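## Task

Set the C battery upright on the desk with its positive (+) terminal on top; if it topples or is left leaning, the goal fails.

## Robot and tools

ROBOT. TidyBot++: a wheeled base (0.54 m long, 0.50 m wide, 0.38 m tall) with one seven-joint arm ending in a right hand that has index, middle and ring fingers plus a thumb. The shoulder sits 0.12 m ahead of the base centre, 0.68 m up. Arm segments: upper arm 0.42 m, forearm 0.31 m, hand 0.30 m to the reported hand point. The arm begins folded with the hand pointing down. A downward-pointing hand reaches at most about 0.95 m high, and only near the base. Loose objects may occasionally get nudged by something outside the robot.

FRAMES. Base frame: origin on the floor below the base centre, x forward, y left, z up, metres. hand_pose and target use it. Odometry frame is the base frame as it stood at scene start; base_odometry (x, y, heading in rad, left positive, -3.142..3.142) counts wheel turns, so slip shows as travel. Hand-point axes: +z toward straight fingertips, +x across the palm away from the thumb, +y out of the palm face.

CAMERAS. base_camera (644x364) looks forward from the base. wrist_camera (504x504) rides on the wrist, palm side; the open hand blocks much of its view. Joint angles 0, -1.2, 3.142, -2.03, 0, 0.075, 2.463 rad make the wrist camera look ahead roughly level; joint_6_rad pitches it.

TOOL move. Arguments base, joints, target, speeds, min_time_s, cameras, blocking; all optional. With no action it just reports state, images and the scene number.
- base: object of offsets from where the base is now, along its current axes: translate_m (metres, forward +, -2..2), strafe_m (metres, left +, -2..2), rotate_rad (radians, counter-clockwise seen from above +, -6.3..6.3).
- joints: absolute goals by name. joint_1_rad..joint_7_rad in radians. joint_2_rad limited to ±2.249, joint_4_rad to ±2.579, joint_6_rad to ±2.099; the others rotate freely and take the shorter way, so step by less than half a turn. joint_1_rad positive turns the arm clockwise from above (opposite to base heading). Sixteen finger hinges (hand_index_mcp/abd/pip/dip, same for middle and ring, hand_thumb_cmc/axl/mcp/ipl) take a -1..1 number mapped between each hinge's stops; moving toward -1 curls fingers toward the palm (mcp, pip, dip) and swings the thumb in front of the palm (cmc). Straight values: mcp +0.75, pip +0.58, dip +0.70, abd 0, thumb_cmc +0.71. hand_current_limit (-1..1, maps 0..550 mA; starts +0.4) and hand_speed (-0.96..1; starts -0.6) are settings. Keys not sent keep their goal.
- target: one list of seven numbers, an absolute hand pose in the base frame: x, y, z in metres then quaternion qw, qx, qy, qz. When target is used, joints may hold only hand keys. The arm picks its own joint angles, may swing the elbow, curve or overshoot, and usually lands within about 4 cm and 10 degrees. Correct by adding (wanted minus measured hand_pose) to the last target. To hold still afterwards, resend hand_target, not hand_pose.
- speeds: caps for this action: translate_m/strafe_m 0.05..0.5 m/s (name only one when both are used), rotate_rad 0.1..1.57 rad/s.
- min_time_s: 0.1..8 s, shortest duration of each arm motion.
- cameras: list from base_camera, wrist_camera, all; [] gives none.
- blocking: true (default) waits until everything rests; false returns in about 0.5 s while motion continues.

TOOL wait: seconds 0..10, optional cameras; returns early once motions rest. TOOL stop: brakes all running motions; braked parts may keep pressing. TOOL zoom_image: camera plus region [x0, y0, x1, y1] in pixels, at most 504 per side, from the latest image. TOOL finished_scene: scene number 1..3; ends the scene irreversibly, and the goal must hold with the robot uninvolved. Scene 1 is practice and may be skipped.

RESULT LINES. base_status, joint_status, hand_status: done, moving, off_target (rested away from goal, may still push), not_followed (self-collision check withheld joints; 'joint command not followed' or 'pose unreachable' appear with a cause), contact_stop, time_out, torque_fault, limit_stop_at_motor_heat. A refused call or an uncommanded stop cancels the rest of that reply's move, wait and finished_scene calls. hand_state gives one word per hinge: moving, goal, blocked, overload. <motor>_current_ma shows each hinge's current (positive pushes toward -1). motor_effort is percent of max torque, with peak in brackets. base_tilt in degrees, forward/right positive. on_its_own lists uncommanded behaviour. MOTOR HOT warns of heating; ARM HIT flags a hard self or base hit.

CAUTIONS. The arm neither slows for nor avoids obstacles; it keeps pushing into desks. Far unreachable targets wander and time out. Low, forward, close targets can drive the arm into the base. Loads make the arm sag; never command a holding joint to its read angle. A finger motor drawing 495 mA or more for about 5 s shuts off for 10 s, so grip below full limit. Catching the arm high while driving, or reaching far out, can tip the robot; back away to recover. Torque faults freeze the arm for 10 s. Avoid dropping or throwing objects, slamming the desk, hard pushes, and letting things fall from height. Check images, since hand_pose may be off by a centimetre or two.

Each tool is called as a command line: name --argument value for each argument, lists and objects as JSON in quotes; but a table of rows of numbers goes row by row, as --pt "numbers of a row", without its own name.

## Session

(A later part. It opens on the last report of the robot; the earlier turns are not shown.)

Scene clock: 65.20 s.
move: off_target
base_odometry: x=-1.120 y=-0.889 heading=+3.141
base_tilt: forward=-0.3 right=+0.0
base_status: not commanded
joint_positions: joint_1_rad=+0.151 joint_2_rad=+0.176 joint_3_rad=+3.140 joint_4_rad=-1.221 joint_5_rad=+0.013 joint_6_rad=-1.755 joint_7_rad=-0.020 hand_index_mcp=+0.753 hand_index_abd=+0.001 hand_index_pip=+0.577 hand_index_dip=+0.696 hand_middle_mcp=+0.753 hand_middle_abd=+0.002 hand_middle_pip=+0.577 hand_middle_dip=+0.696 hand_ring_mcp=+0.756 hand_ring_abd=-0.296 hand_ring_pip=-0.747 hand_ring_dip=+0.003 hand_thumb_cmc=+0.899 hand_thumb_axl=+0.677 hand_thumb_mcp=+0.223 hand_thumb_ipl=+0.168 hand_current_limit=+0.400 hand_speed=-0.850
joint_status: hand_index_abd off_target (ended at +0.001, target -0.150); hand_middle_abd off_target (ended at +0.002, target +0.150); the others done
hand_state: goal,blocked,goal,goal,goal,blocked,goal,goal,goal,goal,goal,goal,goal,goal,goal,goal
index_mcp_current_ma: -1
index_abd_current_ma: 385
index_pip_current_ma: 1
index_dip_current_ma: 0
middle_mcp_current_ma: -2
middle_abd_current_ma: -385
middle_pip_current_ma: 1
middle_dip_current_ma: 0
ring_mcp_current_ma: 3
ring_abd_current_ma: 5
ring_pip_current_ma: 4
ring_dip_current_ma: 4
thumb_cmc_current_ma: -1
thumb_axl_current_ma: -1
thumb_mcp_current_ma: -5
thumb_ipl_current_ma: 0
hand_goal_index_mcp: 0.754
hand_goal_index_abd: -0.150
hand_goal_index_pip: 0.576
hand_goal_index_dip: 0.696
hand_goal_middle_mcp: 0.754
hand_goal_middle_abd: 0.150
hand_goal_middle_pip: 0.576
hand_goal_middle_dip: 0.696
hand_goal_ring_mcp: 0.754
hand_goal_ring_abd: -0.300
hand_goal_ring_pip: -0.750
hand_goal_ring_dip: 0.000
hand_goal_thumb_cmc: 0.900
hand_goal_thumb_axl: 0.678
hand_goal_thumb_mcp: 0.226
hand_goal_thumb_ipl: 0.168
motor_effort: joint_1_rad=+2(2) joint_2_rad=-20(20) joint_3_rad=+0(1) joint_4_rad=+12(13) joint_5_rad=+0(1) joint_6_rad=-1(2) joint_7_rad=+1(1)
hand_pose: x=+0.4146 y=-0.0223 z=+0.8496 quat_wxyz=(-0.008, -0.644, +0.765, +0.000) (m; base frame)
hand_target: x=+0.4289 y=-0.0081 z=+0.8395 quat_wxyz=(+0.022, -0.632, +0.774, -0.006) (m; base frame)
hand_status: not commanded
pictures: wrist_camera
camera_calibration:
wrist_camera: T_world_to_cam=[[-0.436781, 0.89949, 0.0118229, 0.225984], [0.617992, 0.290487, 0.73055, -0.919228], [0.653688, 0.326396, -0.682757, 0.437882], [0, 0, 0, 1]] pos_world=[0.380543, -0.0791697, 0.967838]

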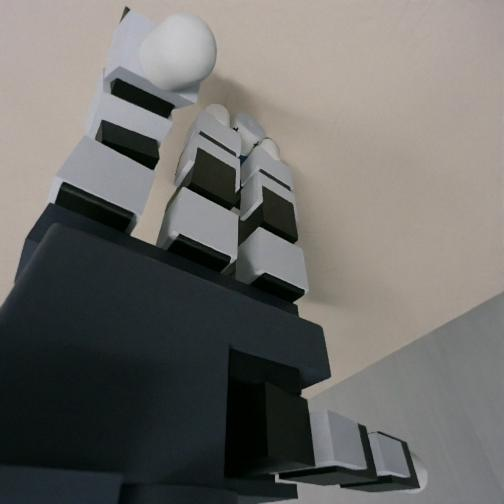

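move --joints '{"joint_1_rad": 0.16, "joint_2_rad": 0.165, "joint_3_rad": 3.12, "joint_4_rad": -1.03, "joint_5_rad": -0.02, "joint_6_rad": -1.90, "joint_7_rad": -0.065}' --min_time_s 3 --cameras '["wrist_camera"]'

zoom_image --camera "wrist_camera" --region '[160, 70, 320, 230]'

Scene clock: 70.87 s.
move: done
base_odometry: x=-1.120 y=-0.889 heading=+3.141
base_tilt: forward=-0.3 right=+0.0
base_status: not commanded
joint_positions: joint_1_rad=+0.151 joint_2_rad=+0.176 joint_3_rad=+3.140 joint_4_rad=-1.055 joint_5_rad=+0.013 joint_6_rad=-1.825 joint_7_rad=-0.020 hand_index_mcp=+0.753 hand_index_abd=+0.001 hand_index_pip=+0.577 hand_index_dip=+0.696 hand_middle_mcp=+0.753 hand_middle_abd=+0.002 hand_middle_pip=+0.577 hand_middle_dip=+0.696 hand_ring_mcp=+0.756 hand_ring_abd=-0.296 hand_ring_pip=-0.747 hand_ring_dip=+0.003 hand_thumb_cmc=+0.899 hand_thumb_axl=+0.677 hand_thumb_mcp=+0.223 hand_thumb_ipl=+0.168 hand_current_limit=+0.400 hand_speed=-0.850
joint_status: all done
hand_state: goal,blocked,goal,goal,goal,blocked,goal,goal,goal,goal,goal,goal,goal,goal,goal,goal
index_mcp_current_ma: -1
index_abd_current_ma: 385
index_pip_current_ma: 1
index_dip_current_ma: 0
middle_mcp_current_ma: -2
middle_abd_current_ma: -385
middle_pip_current_ma: 1
middle_dip_current_ma: 0
ring_mcp_current_ma: 3
ring_abd_current_ma: 5
ring_pip_current_ma: 4
ring_dip_current_ma: 4
thumb_cmc_current_ma: -1
thumb_axl_current_ma: -1
thumb_mcp_current_ma: -5
thumb_ipl_current_ma: 0
hand_goal_index_mcp: 0.754
hand_goal_index_abd: -0.150
hand_goal_index_pip: 0.576
hand_goal_index_dip: 0.696
hand_goal_middle_mcp: 0.754
hand_goal_middle_abd: 0.150
hand_goal_middle_pip: 0.576
hand_goal_middle_dip: 0.696
hand_goal_ring_mcp: 0.754
hand_goal_ring_abd: -0.300
hand_goal_ring_pip: -0.750
hand_goal_ring_dip: 0.000
hand_goal_thumb_cmc: 0.900
hand_goal_thumb_axl: 0.678
hand_goal_thumb_mcp: 0.226
hand_goal_thumb_ipl: 0.168
motor_effort: joint_1_rad=+1(2) joint_2_rad=-20(21) joint_3_rad=+0(1) joint_4_rad=+13(14) joint_5_rad=+0(1) joint_6_rad=+0(2) joint_7_rad=+0(2)
hand_pose: x=+0.4304 y=-0.0245 z=+0.8931 quat_wxyz=(+0.023, -0.643, +0.765, -0.036) (m; base frame)
hand_target: x=+0.4127 y=-0.0068 z=+0.9080 quat_wxyz=(+0.024, -0.634, +0.773, -0.010) (m; base frame)
hand_status: not commanded
pictures: wrist_camera
camera_calibration:
wrist_camera: T_world_to_cam=[[-0.434459, 0.899707, -0.0420904, 0.281483], [0.546666, 0.300542, 0.781556, -0.974597], [0.715822, 0.316545, -0.622413, 0.37706], [0, 0, 0, 1]] pos_world=[0.385164, -0.0797015, 1.00824]

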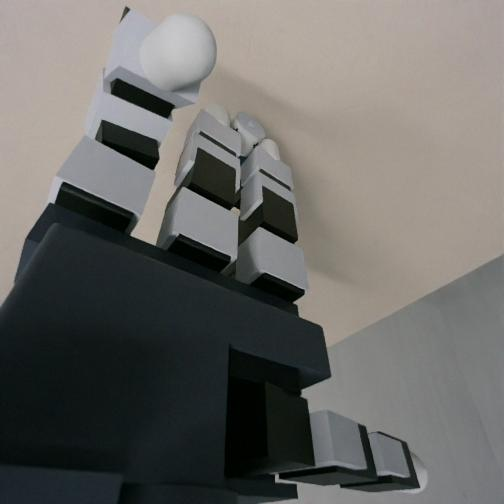

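Scaled by 3.150 from the camera's 504x504 image, which has a finer 720x720 frame.

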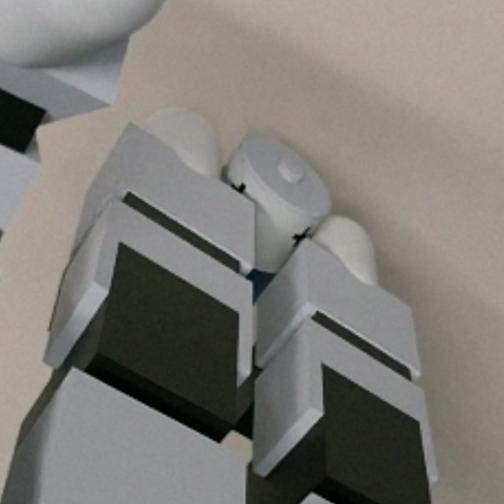

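move --joints '{"hand_index_dip": -0.609, "hand_middle_dip": -0.609, "hand_speed": -0.92}' --cameras '["wrist_camera"]'

zoom_image --camera "wrist_camera" --region '[140, 30, 340, 230]'

Scene clock: 79.73 s.
move: done
base_odometry: x=-1.120 y=-0.889 heading=+3.141
base_tilt: forward=-0.3 right=+0.0
base_status: not commanded
joint_positions: joint_1_rad=+0.151 joint_2_rad=+0.176 joint_3_rad=+3.140 joint_4_rad=-1.055 joint_5_rad=+0.013 joint_6_rad=-1.826 joint_7_rad=-0.020 hand_index_mcp=+0.753 hand_index_abd=+0.001 hand_index_pip=+0.577 hand_index_dip=-0.599 hand_middle_mcp=+0.753 hand_middle_abd=+0.002 hand_middle_pip=+0.577 hand_middle_dip=-0.600 hand_ring_mcp=+0.756 hand_ring_abd=-0.296 hand_ring_pip=-0.747 hand_ring_dip=+0.003 hand_thumb_cmc=+0.899 hand_thumb_axl=+0.677 hand_thumb_mcp=+0.223 hand_thumb_ipl=+0.168 hand_current_limit=+0.400 hand_speed=-0.920
joint_status: all done
hand_state: goal,blocked,goal,goal,goal,blocked,goal,goal,goal,goal,goal,goal,goal,goal,goal,goal
index_mcp_current_ma: -1
index_abd_current_ma: 385
index_pip_current_ma: 1
index_dip_current_ma: 18
middle_mcp_current_ma: -2
middle_abd_current_ma: -385
middle_pip_current_ma: 1
middle_dip_current_ma: 14
ring_mcp_current_ma: 3
ring_abd_current_ma: 5
ring_pip_current_ma: 4
ring_dip_current_ma: 4
thumb_cmc_current_ma: -1
thumb_axl_current_ma: -1
thumb_mcp_current_ma: -5
thumb_ipl_current_ma: 0
hand_goal_index_mcp: 0.754
hand_goal_index_abd: -0.150
hand_goal_index_pip: 0.576
hand_goal_index_dip: -0.608
hand_goal_middle_mcp: 0.754
hand_goal_middle_abd: 0.150
hand_goal_middle_pip: 0.576
hand_goal_middle_dip: -0.608
hand_goal_ring_mcp: 0.754
hand_goal_ring_abd: -0.300
hand_goal_ring_pip: -0.750
hand_goal_ring_dip: 0.000
hand_goal_thumb_cmc: 0.900
hand_goal_thumb_axl: 0.678
hand_goal_thumb_mcp: 0.226
hand_goal_thumb_ipl: 0.168
motor_effort: joint_1_rad=+2(2) joint_2_rad=-20(20) joint_3_rad=+1(1) joint_4_rad=+12(14) joint_5_rad=+0(0) joint_6_rad=+0(2) joint_7_rad=+1(2)
hand_pose: x=+0.4303 y=-0.0245 z=+0.8931 quat_wxyz=(+0.023, -0.643, +0.765, -0.036) (m; base frame)
hand_target: x=+0.4127 y=-0.0068 z=+0.9080 quat_wxyz=(+0.024, -0.634, +0.773, -0.010) (m; base frame)
hand_status: not commanded
pictures: wrist_camera
camera_calibration:
wrist_camera: T_world_to_cam=[[-0.434496, 0.899701, -0.0418397, 0.281248], [0.54691, 0.30046, 0.781417, -0.974635], [0.715613, 0.316641, -0.622604, 0.377404], [0, 0, 0, 1]] pos_world=[0.385163, -0.0797012, 1.00834]

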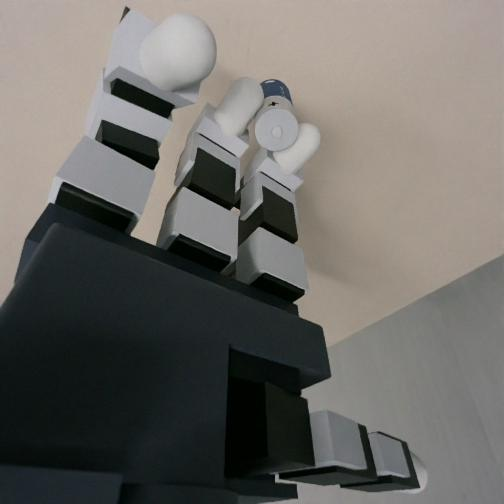

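Scaled by 2.520 from the camera's 504x504 image, which has a finer 720x720 frame.

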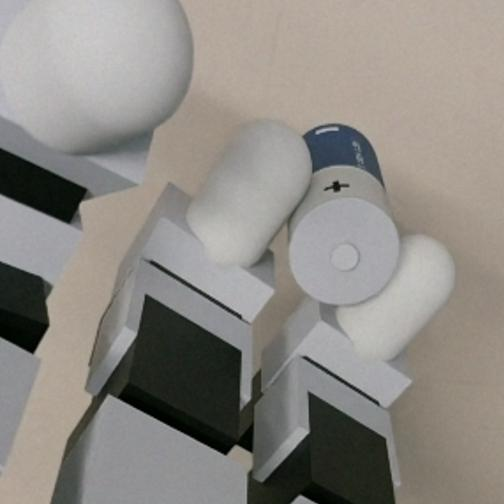

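move --joints '{"joint_1_rad": 0.16, "joint_2_rad": 0.165, "joint_3_rad": 3.12, "joint_4_rad": -1.185, "joint_5_rad": -0.02, "joint_6_rad": -1.76, "joint_7_rad": -0.065}' --min_time_s 3 --cameras '["wrist_camera"]'

zoom_image --camera "wrist_camera" --region '[140, 30, 340, 230]'

Scene clock: 84.10 s.
move: done
base_odometry: x=-1.120 y=-0.889 heading=+3.141
base_tilt: forward=-0.2 right=+0.0
base_status: not commanded
joint_positions: joint_1_rad=+0.151 joint_2_rad=+0.176 joint_3_rad=+3.140 joint_4_rad=-1.150 joint_5_rad=+0.013 joint_6_rad=-1.825 joint_7_rad=-0.020 hand_index_mcp=+0.753 hand_index_abd=+0.001 hand_index_pip=+0.577 hand_index_dip=-0.599 hand_middle_mcp=+0.753 hand_middle_abd=+0.002 hand_middle_pip=+0.577 hand_middle_dip=-0.600 hand_ring_mcp=+0.756 hand_ring_abd=-0.296 hand_ring_pip=-0.747 hand_ring_dip=+0.003 hand_thumb_cmc=+0.899 hand_thumb_axl=+0.677 hand_thumb_mcp=+0.223 hand_thumb_ipl=+0.168 hand_current_limit=+0.400 hand_speed=-0.920
joint_status: all done
hand_state: goal,blocked,goal,goal,goal,blocked,goal,goal,goal,goal,goal,goal,goal,goal,goal,goal
index_mcp_current_ma: -1
index_abd_current_ma: 385
index_pip_current_ma: 1
index_dip_current_ma: 18
middle_mcp_current_ma: -2
middle_abd_current_ma: -385
middle_pip_current_ma: 1
middle_dip_current_ma: 14
ring_mcp_current_ma: 3
ring_abd_current_ma: 5
ring_pip_current_ma: 4
ring_dip_current_ma: 4
thumb_cmc_current_ma: -1
thumb_axl_current_ma: -1
thumb_mcp_current_ma: -5
thumb_ipl_current_ma: 0
hand_goal_index_mcp: 0.754
hand_goal_index_abd: -0.150
hand_goal_index_pip: 0.576
hand_goal_index_dip: -0.608
hand_goal_middle_mcp: 0.754
hand_goal_middle_abd: 0.150
hand_goal_middle_pip: 0.576
hand_goal_middle_dip: -0.608
hand_goal_ring_mcp: 0.754
hand_goal_ring_abd: -0.300
hand_goal_ring_pip: -0.750
hand_goal_ring_dip: 0.000
hand_goal_thumb_cmc: 0.900
hand_goal_thumb_axl: 0.678
hand_goal_thumb_mcp: 0.226
hand_goal_thumb_ipl: 0.168
motor_effort: joint_1_rad=+2(2) joint_2_rad=-20(21) joint_3_rad=+1(1) joint_4_rad=+12(14) joint_5_rad=+0(1) joint_6_rad=-1(2) joint_7_rad=+1(2)
hand_pose: x=+0.4102 y=-0.0215 z=+0.8713 quat_wxyz=(-0.008, -0.643, +0.766, +0.000) (m; base frame)
hand_target: x=+0.4225 y=-0.0075 z=+0.8626 quat_wxyz=(+0.019, -0.633, +0.774, -0.004) (m; base frame)
hand_status: not commanded
pictures: wrist_camera
camera_calibration:
wrist_camera: T_world_to_cam=[[-0.435931, 0.899903, 0.0117933, 0.222785], [0.617971, 0.28978, 0.730848, -0.932805], [0.654275, 0.325887, -0.682438, 0.454732], [0, 0, 0, 1]] pos_world=[0.376046, -0.0783685, 0.989438]

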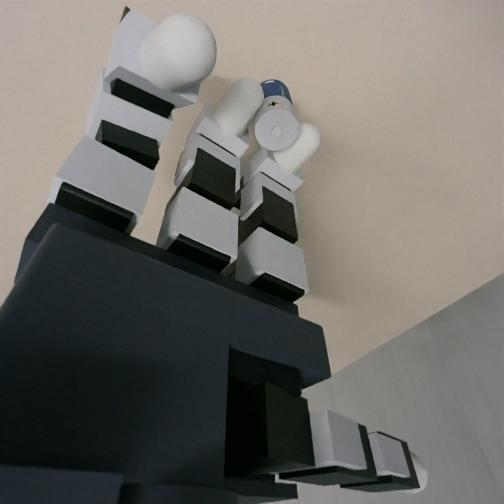

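Scaled by 2.520 from the camera's 504x504 image, which has a finer 720x720 frame.

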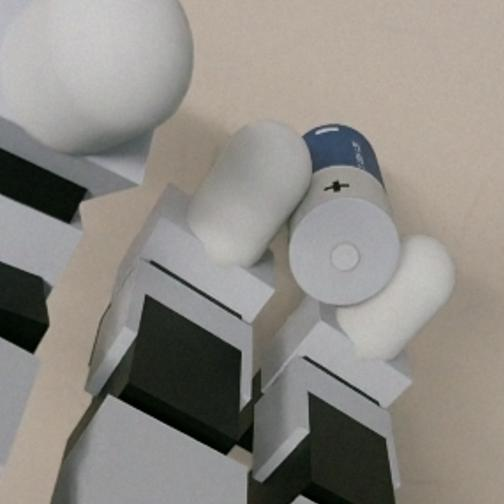

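move --joints '{"joint_1_rad": 0.16, "joint_2_rad": 0.165, "joint_3_rad": 3.12, "joint_4_rad": -1.262, "joint_5_rad": -0.02, "joint_6_rad": -1.675, "joint_7_rad": -0.065}' --min_time_s 2.5

Scene clock: 88.13 s.
move: done
base_odometry: x=-1.120 y=-0.889 heading=+3.141
base_tilt: forward=-0.3 right=+0.0
base_status: not commanded
joint_positions: joint_1_rad=+0.151 joint_2_rad=+0.176 joint_3_rad=+3.140 joint_4_rad=-1.227 joint_5_rad=+0.013 joint_6_rad=-1.750 joint_7_rad=-0.020 hand_index_mcp=+0.753 hand_index_abd=+0.001 hand_index_pip=+0.577 hand_index_dip=-0.599 hand_middle_mcp=+0.753 hand_middle_abd=+0.002 hand_middle_pip=+0.577 hand_middle_dip=-0.600 hand_ring_mcp=+0.756 hand_ring_abd=-0.296 hand_ring_pip=-0.747 hand_ring_dip=+0.003 hand_thumb_cmc=+0.899 hand_thumb_axl=+0.677 hand_thumb_mcp=+0.223 hand_thumb_ipl=+0.168 hand_current_limit=+0.400 hand_speed=-0.920
joint_status: all done
hand_state: goal,blocked,goal,goal,goal,blocked,goal,goal,goal,goal,goal,goal,goal,goal,goal,goal
index_mcp_current_ma: -1
index_abd_current_ma: 385
index_pip_current_ma: 1
index_dip_current_ma: 18
middle_mcp_current_ma: -1
middle_abd_current_ma: -385
middle_pip_current_ma: 1
middle_dip_current_ma: 14
ring_mcp_current_ma: 3
ring_abd_current_ma: 5
ring_pip_current_ma: 4
ring_dip_current_ma: 4
thumb_cmc_current_ma: -1
thumb_axl_current_ma: -1
thumb_mcp_current_ma: -5
thumb_ipl_current_ma: 0
hand_goal_index_mcp: 0.754
hand_goal_index_abd: -0.150
hand_goal_index_pip: 0.576
hand_goal_index_dip: -0.608
hand_goal_middle_mcp: 0.754
hand_goal_middle_abd: 0.150
hand_goal_middle_pip: 0.576
hand_goal_middle_dip: -0.608
hand_goal_ring_mcp: 0.754
hand_goal_ring_abd: -0.300
hand_goal_ring_pip: -0.750
hand_goal_ring_dip: 0.000
hand_goal_thumb_cmc: 0.900
hand_goal_thumb_axl: 0.678
hand_goal_thumb_mcp: 0.226
hand_goal_thumb_ipl: 0.168
motor_effort: joint_1_rad=+1(3) joint_2_rad=-20(20) joint_3_rad=+1(1) joint_4_rad=+13(14) joint_5_rad=+0(1) joint_6_rad=-1(3) joint_7_rad=+0(2)
hand_pose: x=+0.4149 y=-0.0223 z=+0.8479 quat_wxyz=(-0.008, -0.644, +0.765, +0.000) (m; base frame)
hand_target: x=+0.4294 y=-0.0082 z=+0.8382 quat_wxyz=(+0.022, -0.632, +0.774, -0.007) (m; base frame)
hand_status: not commanded
pictures: none

move --joints '{"joint_1_rad": 0.16, "joint_2_rad": 0.165, "joint_3_rad": 3.12, "joint_4_rad": -1.286, "joint_5_rad": -0.02, "joint_6_rad": -1.651, "joint_7_rad": -0.065}' --min_time_s 1.5

move --joints '{"joint_1_rad": 0.16, "joint_2_rad": 0.165, "joint_3_rad": 3.12, "joint_4_rad": -1.303, "joint_5_rad": -0.02, "joint_6_rad": -1.634, "joint_7_rad": -0.065}' --min_time_s 1.5

Scene clock: 90.77 s.
move: done
base_odometry: x=-1.120 y=-0.889 heading=+3.141
base_tilt: forward=-0.3 right=+0.0
base_status: not commanded
joint_positions: joint_1_rad=+0.151 joint_2_rad=+0.176 joint_3_rad=+3.140 joint_4_rad=-1.250 joint_5_rad=+0.013 joint_6_rad=-1.725 joint_7_rad=-0.020 hand_index_mcp=+0.753 hand_index_abd=+0.001 hand_index_pip=+0.577 hand_index_dip=-0.599 hand_middle_mcp=+0.753 hand_middle_abd=+0.002 hand_middle_pip=+0.577 hand_middle_dip=-0.600 hand_ring_mcp=+0.756 hand_ring_abd=-0.296 hand_ring_pip=-0.747 hand_ring_dip=+0.003 hand_thumb_cmc=+0.899 hand_thumb_axl=+0.677 hand_thumb_mcp=+0.223 hand_thumb_ipl=+0.168 hand_current_limit=+0.400 hand_speed=-0.920
joint_status: all done
hand_state: goal,blocked,goal,goal,goal,blocked,goal,goal,goal,goal,goal,goal,goal,goal,goal,goal
index_mcp_current_ma: -1
index_abd_current_ma: 385
index_pip_current_ma: 1
index_dip_current_ma: 18
middle_mcp_current_ma: -1
middle_abd_current_ma: -385
middle_pip_current_ma: 1
middle_dip_current_ma: 14
ring_mcp_current_ma: 3
ring_abd_current_ma: 5
ring_pip_current_ma: 4
ring_dip_current_ma: 4
thumb_cmc_current_ma: -1
thumb_axl_current_ma: -1
thumb_mcp_current_ma: -5
thumb_ipl_current_ma: 0
hand_goal_index_mcp: 0.754
hand_goal_index_abd: -0.150
hand_goal_index_pip: 0.576
hand_goal_index_dip: -0.608
hand_goal_middle_mcp: 0.754
hand_goal_middle_abd: 0.150
hand_goal_middle_pip: 0.576
hand_goal_middle_dip: -0.608
hand_goal_ring_mcp: 0.754
hand_goal_ring_abd: -0.300
hand_goal_ring_pip: -0.750
hand_goal_ring_dip: 0.000
hand_goal_thumb_cmc: 0.900
hand_goal_thumb_axl: 0.678
hand_goal_thumb_mcp: 0.226
hand_goal_thumb_ipl: 0.168
motor_effort: joint_1_rad=+1(2) joint_2_rad=-20(21) joint_3_rad=+0(1) joint_4_rad=+13(14) joint_5_rad=+0(1) joint_6_rad=+0(3) joint_7_rad=+1(2)
hand_pose: x=+0.4162 y=-0.0225 z=+0.8405 quat_wxyz=(-0.008, -0.644, +0.765, -0.001) (m; base frame)
hand_target: x=+0.4304 y=-0.0083 z=+0.8307 quat_wxyz=(+0.022, -0.632, +0.775, -0.007) (m; base frame)
hand_status: not commanded
pictures: none

Scene clock: 92.53 s.
move: done
base_odometry: x=-1.120 y=-0.889 heading=+3.141
base_tilt: forward=-0.2 right=+0.0
base_status: not commanded
joint_positions: joint_1_rad=+0.151 joint_2_rad=+0.176 joint_3_rad=+3.140 joint_4_rad=-1.267 joint_5_rad=+0.013 joint_6_rad=-1.708 joint_7_rad=-0.020 hand_index_mcp=+0.753 hand_index_abd=+0.001 hand_index_pip=+0.577 hand_index_dip=-0.599 hand_middle_mcp=+0.753 hand_middle_abd=+0.002 hand_middle_pip=+0.577 hand_middle_dip=-0.600 hand_ring_mcp=+0.756 hand_ring_abd=-0.296 hand_ring_pip=-0.747 hand_ring_dip=+0.003 hand_thumb_cmc=+0.899 hand_thumb_axl=+0.677 hand_thumb_mcp=+0.223 hand_thumb_ipl=+0.168 hand_current_limit=+0.400 hand_speed=-0.920
joint_status: all done
hand_state: goal,blocked,goal,goal,goal,blocked,goal,goal,goal,goal,goal,goal,goal,goal,goal,goal
index_mcp_current_ma: -1
index_abd_current_ma: 385
index_pip_current_ma: 1
index_dip_current_ma: 18
middle_mcp_current_ma: -1
middle_abd_current_ma: -385
middle_pip_current_ma: 1
middle_dip_current_ma: 14
ring_mcp_current_ma: 3
ring_abd_current_ma: 5
ring_pip_current_ma: 4
ring_dip_current_ma: 4
thumb_cmc_current_ma: -1
thumb_axl_current_ma: -1
thumb_mcp_current_ma: -5
thumb_ipl_current_ma: 0
hand_goal_index_mcp: 0.754
hand_goal_index_abd: -0.150
hand_goal_index_pip: 0.576
hand_goal_index_dip: -0.608
hand_goal_middle_mcp: 0.754
hand_goal_middle_abd: 0.150
hand_goal_middle_pip: 0.576
hand_goal_middle_dip: -0.608
hand_goal_ring_mcp: 0.754
hand_goal_ring_abd: -0.300
hand_goal_ring_pip: -0.750
hand_goal_ring_dip: 0.000
hand_goal_thumb_cmc: 0.900
hand_goal_thumb_axl: 0.678
hand_goal_thumb_mcp: 0.226
hand_goal_thumb_ipl: 0.168
motor_effort: joint_1_rad=+1(2) joint_2_rad=-20(20) joint_3_rad=+0(1) joint_4_rad=+12(14) joint_5_rad=+0(2) joint_6_rad=-1(2) joint_7_rad=+1(2)
hand_pose: x=+0.4169 y=-0.0227 z=+0.8352 quat_wxyz=(-0.008, -0.644, +0.765, -0.001) (m; base frame)
hand_target: x=+0.4310 y=-0.0083 z=+0.8254 quat_wxyz=(+0.022, -0.632, +0.775, -0.007) (m; base frame)
hand_status: not commanded
pictures: none

move --joints '{"joint_1_rad": 0.16, "joint_2_rad": 0.165, "joint_3_rad": 3.12, "joint_4_rad": -1.315, "joint_5_rad": -0.02, "joint_6_rad": -1.622, "joint_7_rad": -0.065}' --min_time_s 1.5 --cameras '["wrist_camera"]'

zoom_image --camera "wrist_camera" --region '[140, 30, 340, 230]'

Scene clock: 95.07 s.
move: done
base_odometry: x=-1.120 y=-0.889 heading=+3.141
base_tilt: forward=-0.3 right=+0.0
base_status: not commanded
joint_positions: joint_1_rad=+0.151 joint_2_rad=+0.176 joint_3_rad=+3.140 joint_4_rad=-1.275 joint_5_rad=+0.013 joint_6_rad=-1.699 joint_7_rad=-0.020 hand_index_mcp=+0.752 hand_index_abd=+0.001 hand_index_pip=+0.575 hand_index_dip=-0.608 hand_middle_mcp=+0.752 hand_middle_abd=+0.002 hand_middle_pip=+0.575 hand_middle_dip=-0.609 hand_ring_mcp=+0.756 hand_ring_abd=-0.296 hand_ring_pip=-0.747 hand_ring_dip=+0.003 hand_thumb_cmc=+0.899 hand_thumb_axl=+0.677 hand_thumb_mcp=+0.223 hand_thumb_ipl=+0.168 hand_current_limit=+0.400 hand_speed=-0.920
joint_status: all done
hand_state: goal,blocked,goal,goal,goal,blocked,goal,goal,goal,goal,goal,goal,goal,goal,goal,goal
index_mcp_current_ma: -4
index_abd_current_ma: 385
index_pip_current_ma: -1
index_dip_current_ma: 0
middle_mcp_current_ma: -4
middle_abd_current_ma: -385
middle_pip_current_ma: -1
middle_dip_current_ma: -1
ring_mcp_current_ma: 3
ring_abd_current_ma: 5
ring_pip_current_ma: 4
ring_dip_current_ma: 4
thumb_cmc_current_ma: -1
thumb_axl_current_ma: -1
thumb_mcp_current_ma: -5
thumb_ipl_current_ma: 0
hand_goal_index_mcp: 0.754
hand_goal_index_abd: -0.150
hand_goal_index_pip: 0.576
hand_goal_index_dip: -0.608
hand_goal_middle_mcp: 0.754
hand_goal_middle_abd: 0.150
hand_goal_middle_pip: 0.576
hand_goal_middle_dip: -0.608
hand_goal_ring_mcp: 0.754
hand_goal_ring_abd: -0.300
hand_goal_ring_pip: -0.750
hand_goal_ring_dip: 0.000
hand_goal_thumb_cmc: 0.900
hand_goal_thumb_axl: 0.678
hand_goal_thumb_mcp: 0.226
hand_goal_thumb_ipl: 0.168
motor_effort: joint_1_rad=+1(2) joint_2_rad=-19(21) joint_3_rad=+0(1) joint_4_rad=+12(14) joint_5_rad=+0(1) joint_6_rad=-1(2) joint_7_rad=+0(2)
hand_pose: x=+0.4176 y=-0.0228 z=+0.8327 quat_wxyz=(-0.008, -0.644, +0.765, -0.001) (m; base frame)
hand_target: x=+0.4314 y=-0.0083 z=+0.8217 quat_wxyz=(+0.022, -0.632, +0.775, -0.007) (m; base frame)
hand_status: not commanded
pictures: wrist_camera
camera_calibration:
wrist_camera: T_world_to_cam=[[-0.437369, 0.899217, 0.0108382, 0.229001], [0.616608, 0.291095, 0.731477, -0.908623], [0.654601, 0.326608, -0.68178, 0.423276], [0, 0, 0, 1]] pos_world=[0.383345, -0.0796709, 0.950736]

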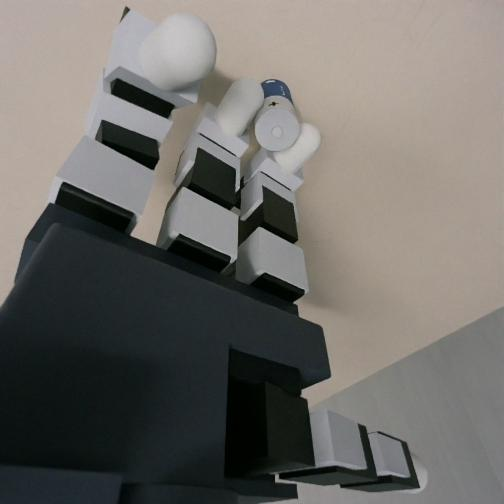

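Scaled by 2.520 from the camera's 504x504 image, which has a finer 720x720 frame.

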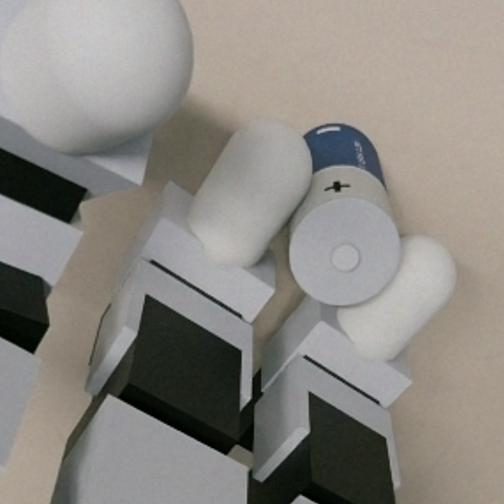

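move --joints '{"joint_1_rad": 0.16, "joint_2_rad": 0.165, "joint_3_rad": 3.12, "joint_4_rad": -1.323, "joint_5_rad": -0.02, "joint_6_rad": -1.614, "joint_7_rad": -0.065}' --min_time_s 1.5

Scene clock: 98.10 s.
move: done
base_odometry: x=-1.120 y=-0.889 heading=+3.141
base_tilt: forward=-0.3 right=+0.0
base_status: not commanded
joint_positions: joint_1_rad=+0.151 joint_2_rad=+0.176 joint_3_rad=+3.140 joint_4_rad=-1.278 joint_5_rad=+0.013 joint_6_rad=-1.693 joint_7_rad=-0.020 hand_index_mcp=+0.745 hand_index_abd=+0.001 hand_index_pip=+0.568 hand_index_dip=-0.615 hand_middle_mcp=+0.745 hand_middle_abd=+0.002 hand_middle_pip=+0.569 hand_middle_dip=-0.615 hand_ring_mcp=+0.756 hand_ring_abd=-0.296 hand_ring_pip=-0.747 hand_ring_dip=+0.003 hand_thumb_cmc=+0.899 hand_thumb_axl=+0.677 hand_thumb_mcp=+0.223 hand_thumb_ipl=+0.168 hand_current_limit=+0.400 hand_speed=-0.920
joint_status: all done
hand_state: goal,blocked,goal,goal,goal,blocked,goal,goal,goal,goal,goal,goal,goal,goal,goal,goal
index_mcp_current_ma: -18
index_abd_current_ma: 385
index_pip_current_ma: -16
index_dip_current_ma: -14
middle_mcp_current_ma: -20
middle_abd_current_ma: -385
middle_pip_current_ma: -14
middle_dip_current_ma: -13
ring_mcp_current_ma: 3
ring_abd_current_ma: 5
ring_pip_current_ma: 4
ring_dip_current_ma: 4
thumb_cmc_current_ma: -1
thumb_axl_current_ma: -1
thumb_mcp_current_ma: -5
thumb_ipl_current_ma: 0
hand_goal_index_mcp: 0.754
hand_goal_index_abd: -0.150
hand_goal_index_pip: 0.576
hand_goal_index_dip: -0.608
hand_goal_middle_mcp: 0.754
hand_goal_middle_abd: 0.150
hand_goal_middle_pip: 0.576
hand_goal_middle_dip: -0.608
hand_goal_ring_mcp: 0.754
hand_goal_ring_abd: -0.300
hand_goal_ring_pip: -0.750
hand_goal_ring_dip: 0.000
hand_goal_thumb_cmc: 0.900
hand_goal_thumb_axl: 0.678
hand_goal_thumb_mcp: 0.226
hand_goal_thumb_ipl: 0.168
motor_effort: joint_1_rad=+0(2) joint_2_rad=-18(19) joint_3_rad=+0(1) joint_4_rad=+11(13) joint_5_rad=-1(2) joint_6_rad=+0(2) joint_7_rad=+0(2)
hand_pose: x=+0.4185 y=-0.0229 z=+0.8314 quat_wxyz=(-0.007, -0.644, +0.765, -0.002) (m; base frame)
hand_target: x=+0.4316 y=-0.0083 z=+0.8191 quat_wxyz=(+0.022, -0.632, +0.775, -0.007) (m; base frame)
hand_status: not commanded
pictures: none

move --joints '{"hand_index_abd": 0.15, "hand_middle_abd": -0.15, "hand_speed": -0.95}' --cameras '["wrist_camera"]'

zoom_image --camera "wrist_camera" --region '[140, 30, 340, 230]'

Scene clock: 100.93 s.
move: done
base_odometry: x=-1.120 y=-0.889 heading=+3.141
base_tilt: forward=-0.3 right=+0.0
base_status: not commanded
joint_positions: joint_1_rad=+0.151 joint_2_rad=+0.176 joint_3_rad=+3.140 joint_4_rad=-1.288 joint_5_rad=+0.012 joint_6_rad=-1.689 joint_7_rad=-0.021 hand_index_mcp=+0.750 hand_index_abd=+0.145 hand_index_pip=+0.573 hand_index_dip=-0.610 hand_middle_mcp=+0.750 hand_middle_abd=-0.146 hand_middle_pip=+0.574 hand_middle_dip=-0.610 hand_ring_mcp=+0.756 hand_ring_abd=-0.296 hand_ring_pip=-0.747 hand_ring_dip=+0.003 hand_thumb_cmc=+0.899 hand_thumb_axl=+0.677 hand_thumb_mcp=+0.223 hand_thumb_ipl=+0.168 hand_current_limit=+0.400 hand_speed=-0.950
joint_status: all done
hand_state: goal,goal,goal,goal,goal,goal,goal,goal,goal,goal,goal,goal,goal,goal,goal,goal
index_mcp_current_ma: -7
index_abd_current_ma: -6
index_pip_current_ma: -4
index_dip_current_ma: -4
middle_mcp_current_ma: -8
middle_abd_current_ma: 6
middle_pip_current_ma: -4
middle_dip_current_ma: -3
ring_mcp_current_ma: 3
ring_abd_current_ma: 5
ring_pip_current_ma: 4
ring_dip_current_ma: 4
thumb_cmc_current_ma: -1
thumb_axl_current_ma: -1
thumb_mcp_current_ma: -5
thumb_ipl_current_ma: 0
hand_goal_index_mcp: 0.754
hand_goal_index_abd: 0.150
hand_goal_index_pip: 0.576
hand_goal_index_dip: -0.608
hand_goal_middle_mcp: 0.754
hand_goal_middle_abd: -0.150
hand_goal_middle_pip: 0.576
hand_goal_middle_dip: -0.608
hand_goal_ring_mcp: 0.754
hand_goal_ring_abd: -0.300
hand_goal_ring_pip: -0.750
hand_goal_ring_dip: 0.000
hand_goal_thumb_cmc: 0.900
hand_goal_thumb_axl: 0.678
hand_goal_thumb_mcp: 0.226
hand_goal_thumb_ipl: 0.168
motor_effort: joint_1_rad=+1(2) joint_2_rad=-19(20) joint_3_rad=+1(1) joint_4_rad=+13(13) joint_5_rad=+0(1) joint_6_rad=+0(2) joint_7_rad=+0(1)
hand_pose: x=+0.4174 y=-0.0223 z=+0.8289 quat_wxyz=(-0.008, -0.644, +0.765, +0.000) (m; base frame)
hand_target: x=+0.4316 y=-0.0083 z=+0.8191 quat_wxyz=(+0.022, -0.632, +0.775, -0.007) (m; base frame)
hand_status: not commanded
pictures: wrist_camera
camera_calibration:
wrist_camera: T_world_to_cam=[[-0.437241, 0.899247, 0.0132344, 0.226541], [0.618105, 0.289787, 0.730732, -0.905877], [0.653273, 0.327686, -0.682536, 0.421935], [0, 0, 0, 1]] pos_world=[0.383341, -0.079467, 0.946941]

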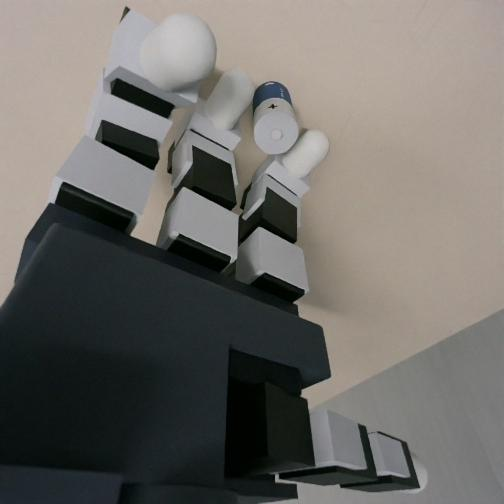

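Scaled by 2.520 from the camera's 504x504 image, which has a finer 720x720 frame.

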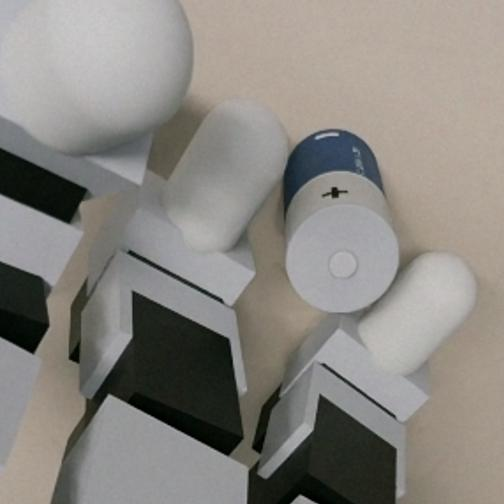

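move --joints '{"joint_1_rad": 0.16, "joint_2_rad": 0.165, "joint_3_rad": 3.12, "joint_4_rad": -1.18, "joint_5_rad": -0.02, "joint_6_rad": -1.86, "joint_7_rad": -0.065}' --min_time_s 3 --cameras '["wrist_camera"]'

zoom_image --camera "wrist_camera" --region '[140, 30, 340, 230]'

Scene clock: 106.10 s.
move: done
base_odometry: x=-1.120 y=-0.889 heading=+3.141
base_tilt: forward=-0.3 right=+0.0
base_status: not commanded
joint_positions: joint_1_rad=+0.151 joint_2_rad=+0.176 joint_3_rad=+3.140 joint_4_rad=-1.203 joint_5_rad=+0.012 joint_6_rad=-1.783 joint_7_rad=-0.021 hand_index_mcp=+0.750 hand_index_abd=+0.145 hand_index_pip=+0.573 hand_index_dip=-0.610 hand_middle_mcp=+0.750 hand_middle_abd=-0.146 hand_middle_pip=+0.574 hand_middle_dip=-0.610 hand_ring_mcp=+0.756 hand_ring_abd=-0.296 hand_ring_pip=-0.747 hand_ring_dip=+0.003 hand_thumb_cmc=+0.899 hand_thumb_axl=+0.677 hand_thumb_mcp=+0.223 hand_thumb_ipl=+0.168 hand_current_limit=+0.400 hand_speed=-0.950
joint_status: all done
hand_state: goal,goal,goal,goal,goal,goal,goal,goal,goal,goal,goal,goal,goal,goal,goal,goal
index_mcp_current_ma: -6
index_abd_current_ma: -6
index_pip_current_ma: -4
index_dip_current_ma: -4
middle_mcp_current_ma: -7
middle_abd_current_ma: 6
middle_pip_current_ma: -3
middle_dip_current_ma: -3
ring_mcp_current_ma: 3
ring_abd_current_ma: 5
ring_pip_current_ma: 4
ring_dip_current_ma: 4
thumb_cmc_current_ma: -1
thumb_axl_current_ma: -1
thumb_mcp_current_ma: -5
thumb_ipl_current_ma: 0
hand_goal_index_mcp: 0.754
hand_goal_index_abd: 0.150
hand_goal_index_pip: 0.576
hand_goal_index_dip: -0.608
hand_goal_middle_mcp: 0.754
hand_goal_middle_abd: -0.150
hand_goal_middle_pip: 0.576
hand_goal_middle_dip: -0.608
hand_goal_ring_mcp: 0.754
hand_goal_ring_abd: -0.300
hand_goal_ring_pip: -0.750
hand_goal_ring_dip: 0.000
hand_goal_thumb_cmc: 0.900
hand_goal_thumb_axl: 0.678
hand_goal_thumb_mcp: 0.226
hand_goal_thumb_ipl: 0.168
motor_effort: joint_1_rad=+1(2) joint_2_rad=-19(20) joint_3_rad=+0(1) joint_4_rad=+11(14) joint_5_rad=+0(1) joint_6_rad=-1(2) joint_7_rad=+1(2)
hand_pose: x=+0.4107 y=-0.0212 z=+0.8560 quat_wxyz=(-0.011, -0.643, +0.765, +0.004) (m; base frame)
hand_target: x=+0.3939 y=-0.0039 z=+0.8725 quat_wxyz=(-0.013, -0.633, +0.773, +0.031) (m; base frame)
hand_status: not commanded
pictures: wrist_camera
camera_calibration:
wrist_camera: T_world_to_cam=[[-0.436141, 0.899683, 0.0187392, 0.217073], [0.625236, 0.287989, 0.725357, -0.920322], [0.647195, 0.328074, -0.688118, 0.451751], [0, 0, 0, 1]] pos_world=[0.377722, -0.0784625, 0.974352]

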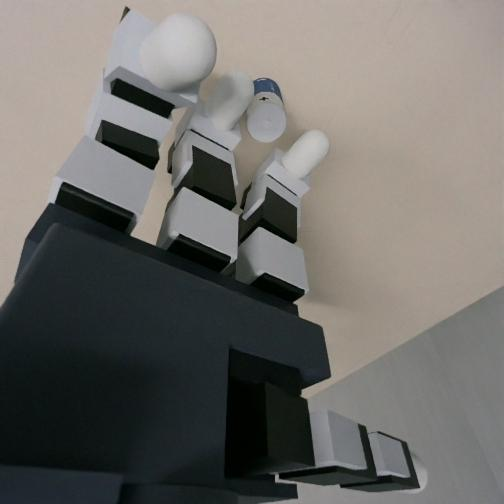

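Scaled by 2.520 from the camera's 504x504 image, which has a finer 720x720 frame.

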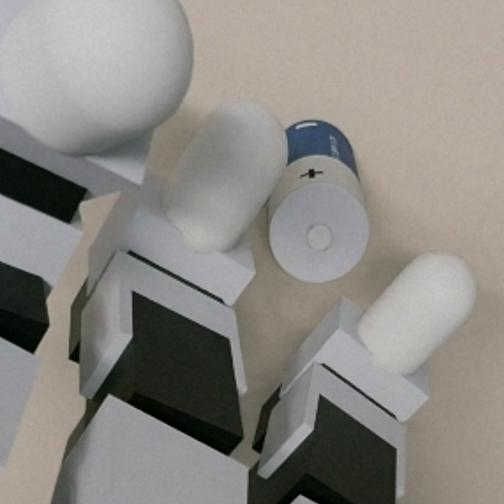

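move --joints '{"joint_1_rad": 0.16, "joint_2_rad": 0.165, "joint_3_rad": 3.12, "joint_4_rad": -1.03, "joint_5_rad": -0.02, "joint_6_rad": -1.95, "joint_7_rad": -0.065}' --min_time_s 2

move --base '{"translate_m": -0.2}' --speeds '{"translate_m": 0.15}' --cameras '["wrist_camera"]'

Scene clock: 109.23 s.
move: done
base_odometry: x=-1.120 y=-0.889 heading=+3.141
base_tilt: forward=-0.3 right=+0.0
base_status: not commanded
joint_positions: joint_1_rad=+0.151 joint_2_rad=+0.176 joint_3_rad=+3.140 joint_4_rad=-1.052 joint_5_rad=+0.012 joint_6_rad=-1.874 joint_7_rad=-0.021 hand_index_mcp=+0.750 hand_index_abd=+0.145 hand_index_pip=+0.573 hand_index_dip=-0.610 hand_middle_mcp=+0.750 hand_middle_abd=-0.146 hand_middle_pip=+0.574 hand_middle_dip=-0.610 hand_ring_mcp=+0.756 hand_ring_abd=-0.296 hand_ring_pip=-0.747 hand_ring_dip=+0.003 hand_thumb_cmc=+0.899 hand_thumb_axl=+0.677 hand_thumb_mcp=+0.223 hand_thumb_ipl=+0.168 hand_current_limit=+0.400 hand_speed=-0.950
joint_status: all done
hand_state: goal,goal,goal,goal,goal,goal,goal,goal,goal,goal,goal,goal,goal,goal,goal,goal
index_mcp_current_ma: -6
index_abd_current_ma: -6
index_pip_current_ma: -4
index_dip_current_ma: -4
middle_mcp_current_ma: -7
middle_abd_current_ma: 6
middle_pip_current_ma: -3
middle_dip_current_ma: -3
ring_mcp_current_ma: 3
ring_abd_current_ma: 5
ring_pip_current_ma: 4
ring_dip_current_ma: 4
thumb_cmc_current_ma: -1
thumb_axl_current_ma: -1
thumb_mcp_current_ma: -5
thumb_ipl_current_ma: 0
hand_goal_index_mcp: 0.754
hand_goal_index_abd: 0.150
hand_goal_index_pip: 0.576
hand_goal_index_dip: -0.608
hand_goal_middle_mcp: 0.754
hand_goal_middle_abd: -0.150
hand_goal_middle_pip: 0.576
hand_goal_middle_dip: -0.608
hand_goal_ring_mcp: 0.754
hand_goal_ring_abd: -0.300
hand_goal_ring_pip: -0.750
hand_goal_ring_dip: 0.000
hand_goal_thumb_cmc: 0.900
hand_goal_thumb_axl: 0.678
hand_goal_thumb_mcp: 0.226
hand_goal_thumb_ipl: 0.168
motor_effort: joint_1_rad=+1(2) joint_2_rad=-19(20) joint_3_rad=+0(1) joint_4_rad=+12(13) joint_5_rad=+0(1) joint_6_rad=-2(3) joint_7_rad=+0(2)
hand_pose: x=+0.4163 y=-0.0218 z=+0.8968 quat_wxyz=(+0.009, -0.643, +0.766, -0.018) (m; base frame)
hand_target: x=+0.3977 y=-0.0049 z=+0.9118 quat_wxyz=(+0.007, -0.634, +0.773, +0.009) (m; base frame)
hand_status: not commanded
pictures: none

Scene clock: 111.17 s.
move: done
base_odometry: x=-0.920 y=-0.889 heading=+3.141
base_tilt: forward=-0.3 right=+0.0
base_status: done
joint_positions: joint_1_rad=+0.151 joint_2_rad=+0.175 joint_3_rad=+3.140 joint_4_rad=-1.052 joint_5_rad=+0.012 joint_6_rad=-1.880 joint_7_rad=-0.021 hand_index_mcp=+0.751 hand_index_abd=+0.146 hand_index_pip=+0.573 hand_index_dip=-0.610 hand_middle_mcp=+0.750 hand_middle_abd=-0.146 hand_middle_pip=+0.574 hand_middle_dip=-0.610 hand_ring_mcp=+0.756 hand_ring_abd=-0.296 hand_ring_pip=-0.747 hand_ring_dip=+0.003 hand_thumb_cmc=+0.899 hand_thumb_axl=+0.677 hand_thumb_mcp=+0.223 hand_thumb_ipl=+0.168 hand_current_limit=+0.400 hand_speed=-0.950
joint_status: not commanded
hand_state: goal,goal,goal,goal,goal,goal,goal,goal,goal,goal,goal,goal,goal,goal,goal,goal
index_mcp_current_ma: -5
index_abd_current_ma: -6
index_pip_current_ma: -4
index_dip_current_ma: -3
middle_mcp_current_ma: -6
middle_abd_current_ma: 6
middle_pip_current_ma: -3
middle_dip_current_ma: -3
ring_mcp_current_ma: 3
ring_abd_current_ma: 5
ring_pip_current_ma: 4
ring_dip_current_ma: 4
thumb_cmc_current_ma: -1
thumb_axl_current_ma: -1
thumb_mcp_current_ma: -6
thumb_ipl_current_ma: 0
hand_goal_index_mcp: 0.754
hand_goal_index_abd: 0.150
hand_goal_index_pip: 0.576
hand_goal_index_dip: -0.608
hand_goal_middle_mcp: 0.754
hand_goal_middle_abd: -0.150
hand_goal_middle_pip: 0.576
hand_goal_middle_dip: -0.608
hand_goal_ring_mcp: 0.754
hand_goal_ring_abd: -0.300
hand_goal_ring_pip: -0.750
hand_goal_ring_dip: 0.000
hand_goal_thumb_cmc: 0.900
hand_goal_thumb_axl: 0.678
hand_goal_thumb_mcp: 0.226
hand_goal_thumb_ipl: 0.168
motor_effort: joint_1_rad=+1(2) joint_2_rad=-19(24) joint_3_rad=+0(1) joint_4_rad=+11(13) joint_5_rad=+0(1) joint_6_rad=+0(2) joint_7_rad=+0(2)
hand_pose: x=+0.4143 y=-0.0214 z=+0.8978 quat_wxyz=(+0.007, -0.643, +0.766, -0.017) (m; base frame)
hand_target: x=+0.3977 y=-0.0049 z=+0.9118 quat_wxyz=(+0.007, -0.634, +0.773, +0.009) (m; base frame)
hand_status: not commanded
pictures: wrist_camera
camera_calibration:
wrist_camera: T_world_to_cam=[[-0.435563, 0.900078, -0.0119916, 0.245354], [0.584855, 0.293097, 0.756333, -0.963833], [0.684273, 0.322417, -0.654077, 0.432167], [0, 0, 0, 1]] pos_world=[0.374849, -0.0776791, 1.01459]

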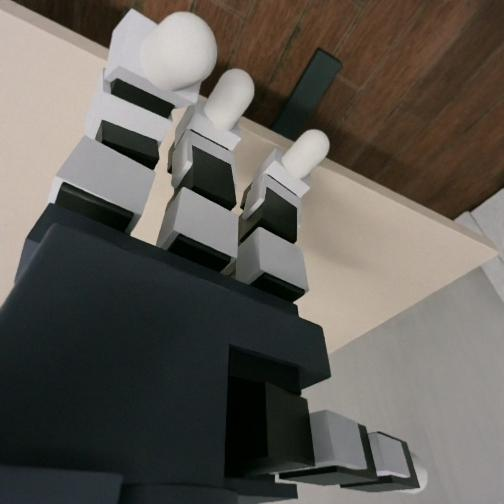

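move --joints '{"joint_1_rad": 0, "joint_2_rad": -1.2, "joint_3_rad": 3.142, "joint_4_rad": -2.03, "joint_5_rad": 0, "joint_6_rad": -0.6, "joint_7_rad": 2.463}' --base '{"translate_m": -0.15}' --cameras '["wrist_camera"]'

Scene clock: 115.37 s.
move: done
base_odometry: x=-0.769 y=-0.889 heading=-3.142
base_tilt: forward=-0.3 right=+0.0
base_status: done
joint_positions: joint_1_rad=+0.016 joint_2_rad=-1.182 joint_3_rad=+3.140 joint_4_rad=-1.991 joint_5_rad=+0.011 joint_6_rad=-0.694 joint_7_rad=+2.416 hand_index_mcp=+0.758 hand_index_abd=+0.150 hand_index_pip=+0.575 hand_index_dip=-0.610 hand_middle_mcp=+0.759 hand_middle_abd=-0.146 hand_middle_pip=+0.575 hand_middle_dip=-0.610 hand_ring_mcp=+0.757 hand_ring_abd=-0.296 hand_ring_pip=-0.748 hand_ring_dip=+0.002 hand_thumb_cmc=+0.903 hand_thumb_axl=+0.677 hand_thumb_mcp=+0.224 hand_thumb_ipl=+0.168 hand_current_limit=+0.400 hand_speed=-0.950
joint_status: all done
hand_state: goal,goal,goal,goal,goal,goal,goal,goal,goal,goal,goal,goal,goal,goal,goal,goal
index_mcp_current_ma: 8
index_abd_current_ma: 0
index_pip_current_ma: -1
index_dip_current_ma: -3
middle_mcp_current_ma: 9
middle_abd_current_ma: 6
middle_pip_current_ma: -1
middle_dip_current_ma: -3
ring_mcp_current_ma: 5
ring_abd_current_ma: 5
ring_pip_current_ma: 3
ring_dip_current_ma: 4
thumb_cmc_current_ma: 4
thumb_axl_current_ma: -1
thumb_mcp_current_ma: -4
thumb_ipl_current_ma: 0
hand_goal_index_mcp: 0.754
hand_goal_index_abd: 0.150
hand_goal_index_pip: 0.576
hand_goal_index_dip: -0.608
hand_goal_middle_mcp: 0.754
hand_goal_middle_abd: -0.150
hand_goal_middle_pip: 0.576
hand_goal_middle_dip: -0.608
hand_goal_ring_mcp: 0.754
hand_goal_ring_abd: -0.300
hand_goal_ring_pip: -0.750
hand_goal_ring_dip: 0.000
hand_goal_thumb_cmc: 0.900
hand_goal_thumb_axl: 0.678
hand_goal_thumb_mcp: 0.226
hand_goal_thumb_ipl: 0.168
motor_effort: joint_1_rad=+2(3) joint_2_rad=+15(23) joint_3_rad=+1(2) joint_4_rad=+13(15) joint_5_rad=+0(1) joint_6_rad=+7(10) joint_7_rad=+0(2)
hand_pose: x=+0.2531 y=-0.0749 z=+1.1277 quat_wxyz=(-0.310, -0.624, -0.277, -0.661) (m; base frame)
hand_target: x=+0.2500 y=-0.0699 z=+1.1401 quat_wxyz=(-0.326, -0.592, -0.283, -0.681) (m; base frame)
hand_status: not commanded
pictures: wrist_camera
camera_calibration:
wrist_camera: T_world_to_cam=[[-0.0323613, -0.995283, -0.0914529, 0.0716108], [-0.69288, 0.0882852, -0.715628, 0.94039], [0.720327, 0.0402073, -0.692469, 0.723109], [0, 0, 0, 1]] pos_world=[0.13302, -0.0408236, 1.18025]

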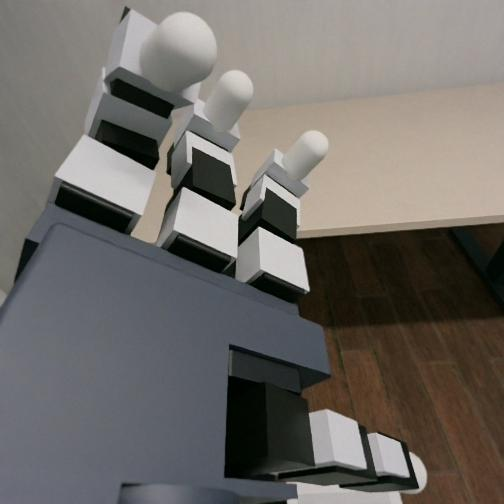

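move --joints '{"joint_1_rad": -0.42}' --cameras '["wrist_camera"]'

Scene clock: 118.20 s.
move: done
base_odometry: x=-0.769 y=-0.889 heading=-3.142
base_tilt: forward=-0.3 right=+0.0
base_status: not commanded
joint_positions: joint_1_rad=-0.407 joint_2_rad=-1.182 joint_3_rad=+3.140 joint_4_rad=-1.991 joint_5_rad=+0.011 joint_6_rad=-0.693 joint_7_rad=+2.418 hand_index_mcp=+0.759 hand_index_abd=+0.150 hand_index_pip=+0.575 hand_index_dip=-0.610 hand_middle_mcp=+0.759 hand_middle_abd=-0.146 hand_middle_pip=+0.575 hand_middle_dip=-0.610 hand_ring_mcp=+0.757 hand_ring_abd=-0.296 hand_ring_pip=-0.748 hand_ring_dip=+0.002 hand_thumb_cmc=+0.903 hand_thumb_axl=+0.677 hand_thumb_mcp=+0.224 hand_thumb_ipl=+0.168 hand_current_limit=+0.400 hand_speed=-0.950
joint_status: all done
hand_state: goal,goal,goal,goal,goal,goal,goal,goal,goal,goal,goal,goal,goal,goal,goal,goal
index_mcp_current_ma: 8
index_abd_current_ma: 0
index_pip_current_ma: -1
index_dip_current_ma: -3
middle_mcp_current_ma: 10
middle_abd_current_ma: 6
middle_pip_current_ma: -1
middle_dip_current_ma: -3
ring_mcp_current_ma: 5
ring_abd_current_ma: 5
ring_pip_current_ma: 3
ring_dip_current_ma: 4
thumb_cmc_current_ma: 4
thumb_axl_current_ma: -1
thumb_mcp_current_ma: -4
thumb_ipl_current_ma: 0
hand_goal_index_mcp: 0.754
hand_goal_index_abd: 0.150
hand_goal_index_pip: 0.576
hand_goal_index_dip: -0.608
hand_goal_middle_mcp: 0.754
hand_goal_middle_abd: -0.150
hand_goal_middle_pip: 0.576
hand_goal_middle_dip: -0.608
hand_goal_ring_mcp: 0.754
hand_goal_ring_abd: -0.300
hand_goal_ring_pip: -0.750
hand_goal_ring_dip: 0.000
hand_goal_thumb_cmc: 0.900
hand_goal_thumb_axl: 0.678
hand_goal_thumb_mcp: 0.226
hand_goal_thumb_ipl: 0.168
motor_effort: joint_1_rad=+1(3) joint_2_rad=+15(15) joint_3_rad=+1(2) joint_4_rad=+13(14) joint_5_rad=+0(0) joint_6_rad=+7(9) joint_7_rad=+0(2)
hand_pose: x=+0.2720 y=-0.0133 z=+1.1282 quat_wxyz=(-0.166, -0.552, -0.402, -0.712) (m; base frame)
hand_target: x=+0.2671 y=-0.0104 z=+1.1401 quat_wxyz=(-0.177, -0.520, -0.400, -0.734) (m; base frame)
hand_status: not commanded
pictures: wrist_camera
camera_calibration:
wrist_camera: T_world_to_cam=[[0.378413, -0.92128, -0.0897009, 0.0209321], [-0.667069, -0.204239, -0.716453, 0.938257], [0.641734, 0.330952, -0.691844, 0.731899], [0, 0, 0, 1]] pos_world=[0.148278, -0.0313103, 1.18046]

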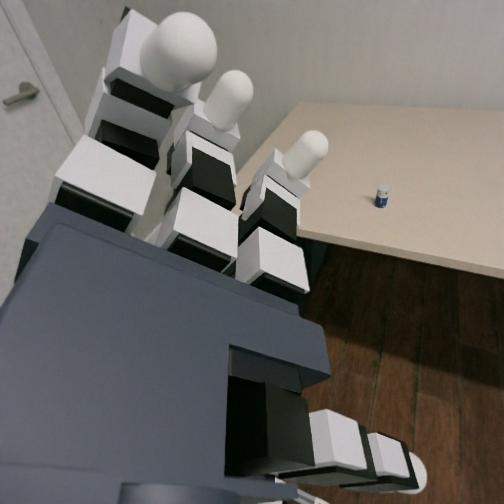

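Standing upright with the white + end up.

finished_scene --scene 2

The scene is finished: the task was done.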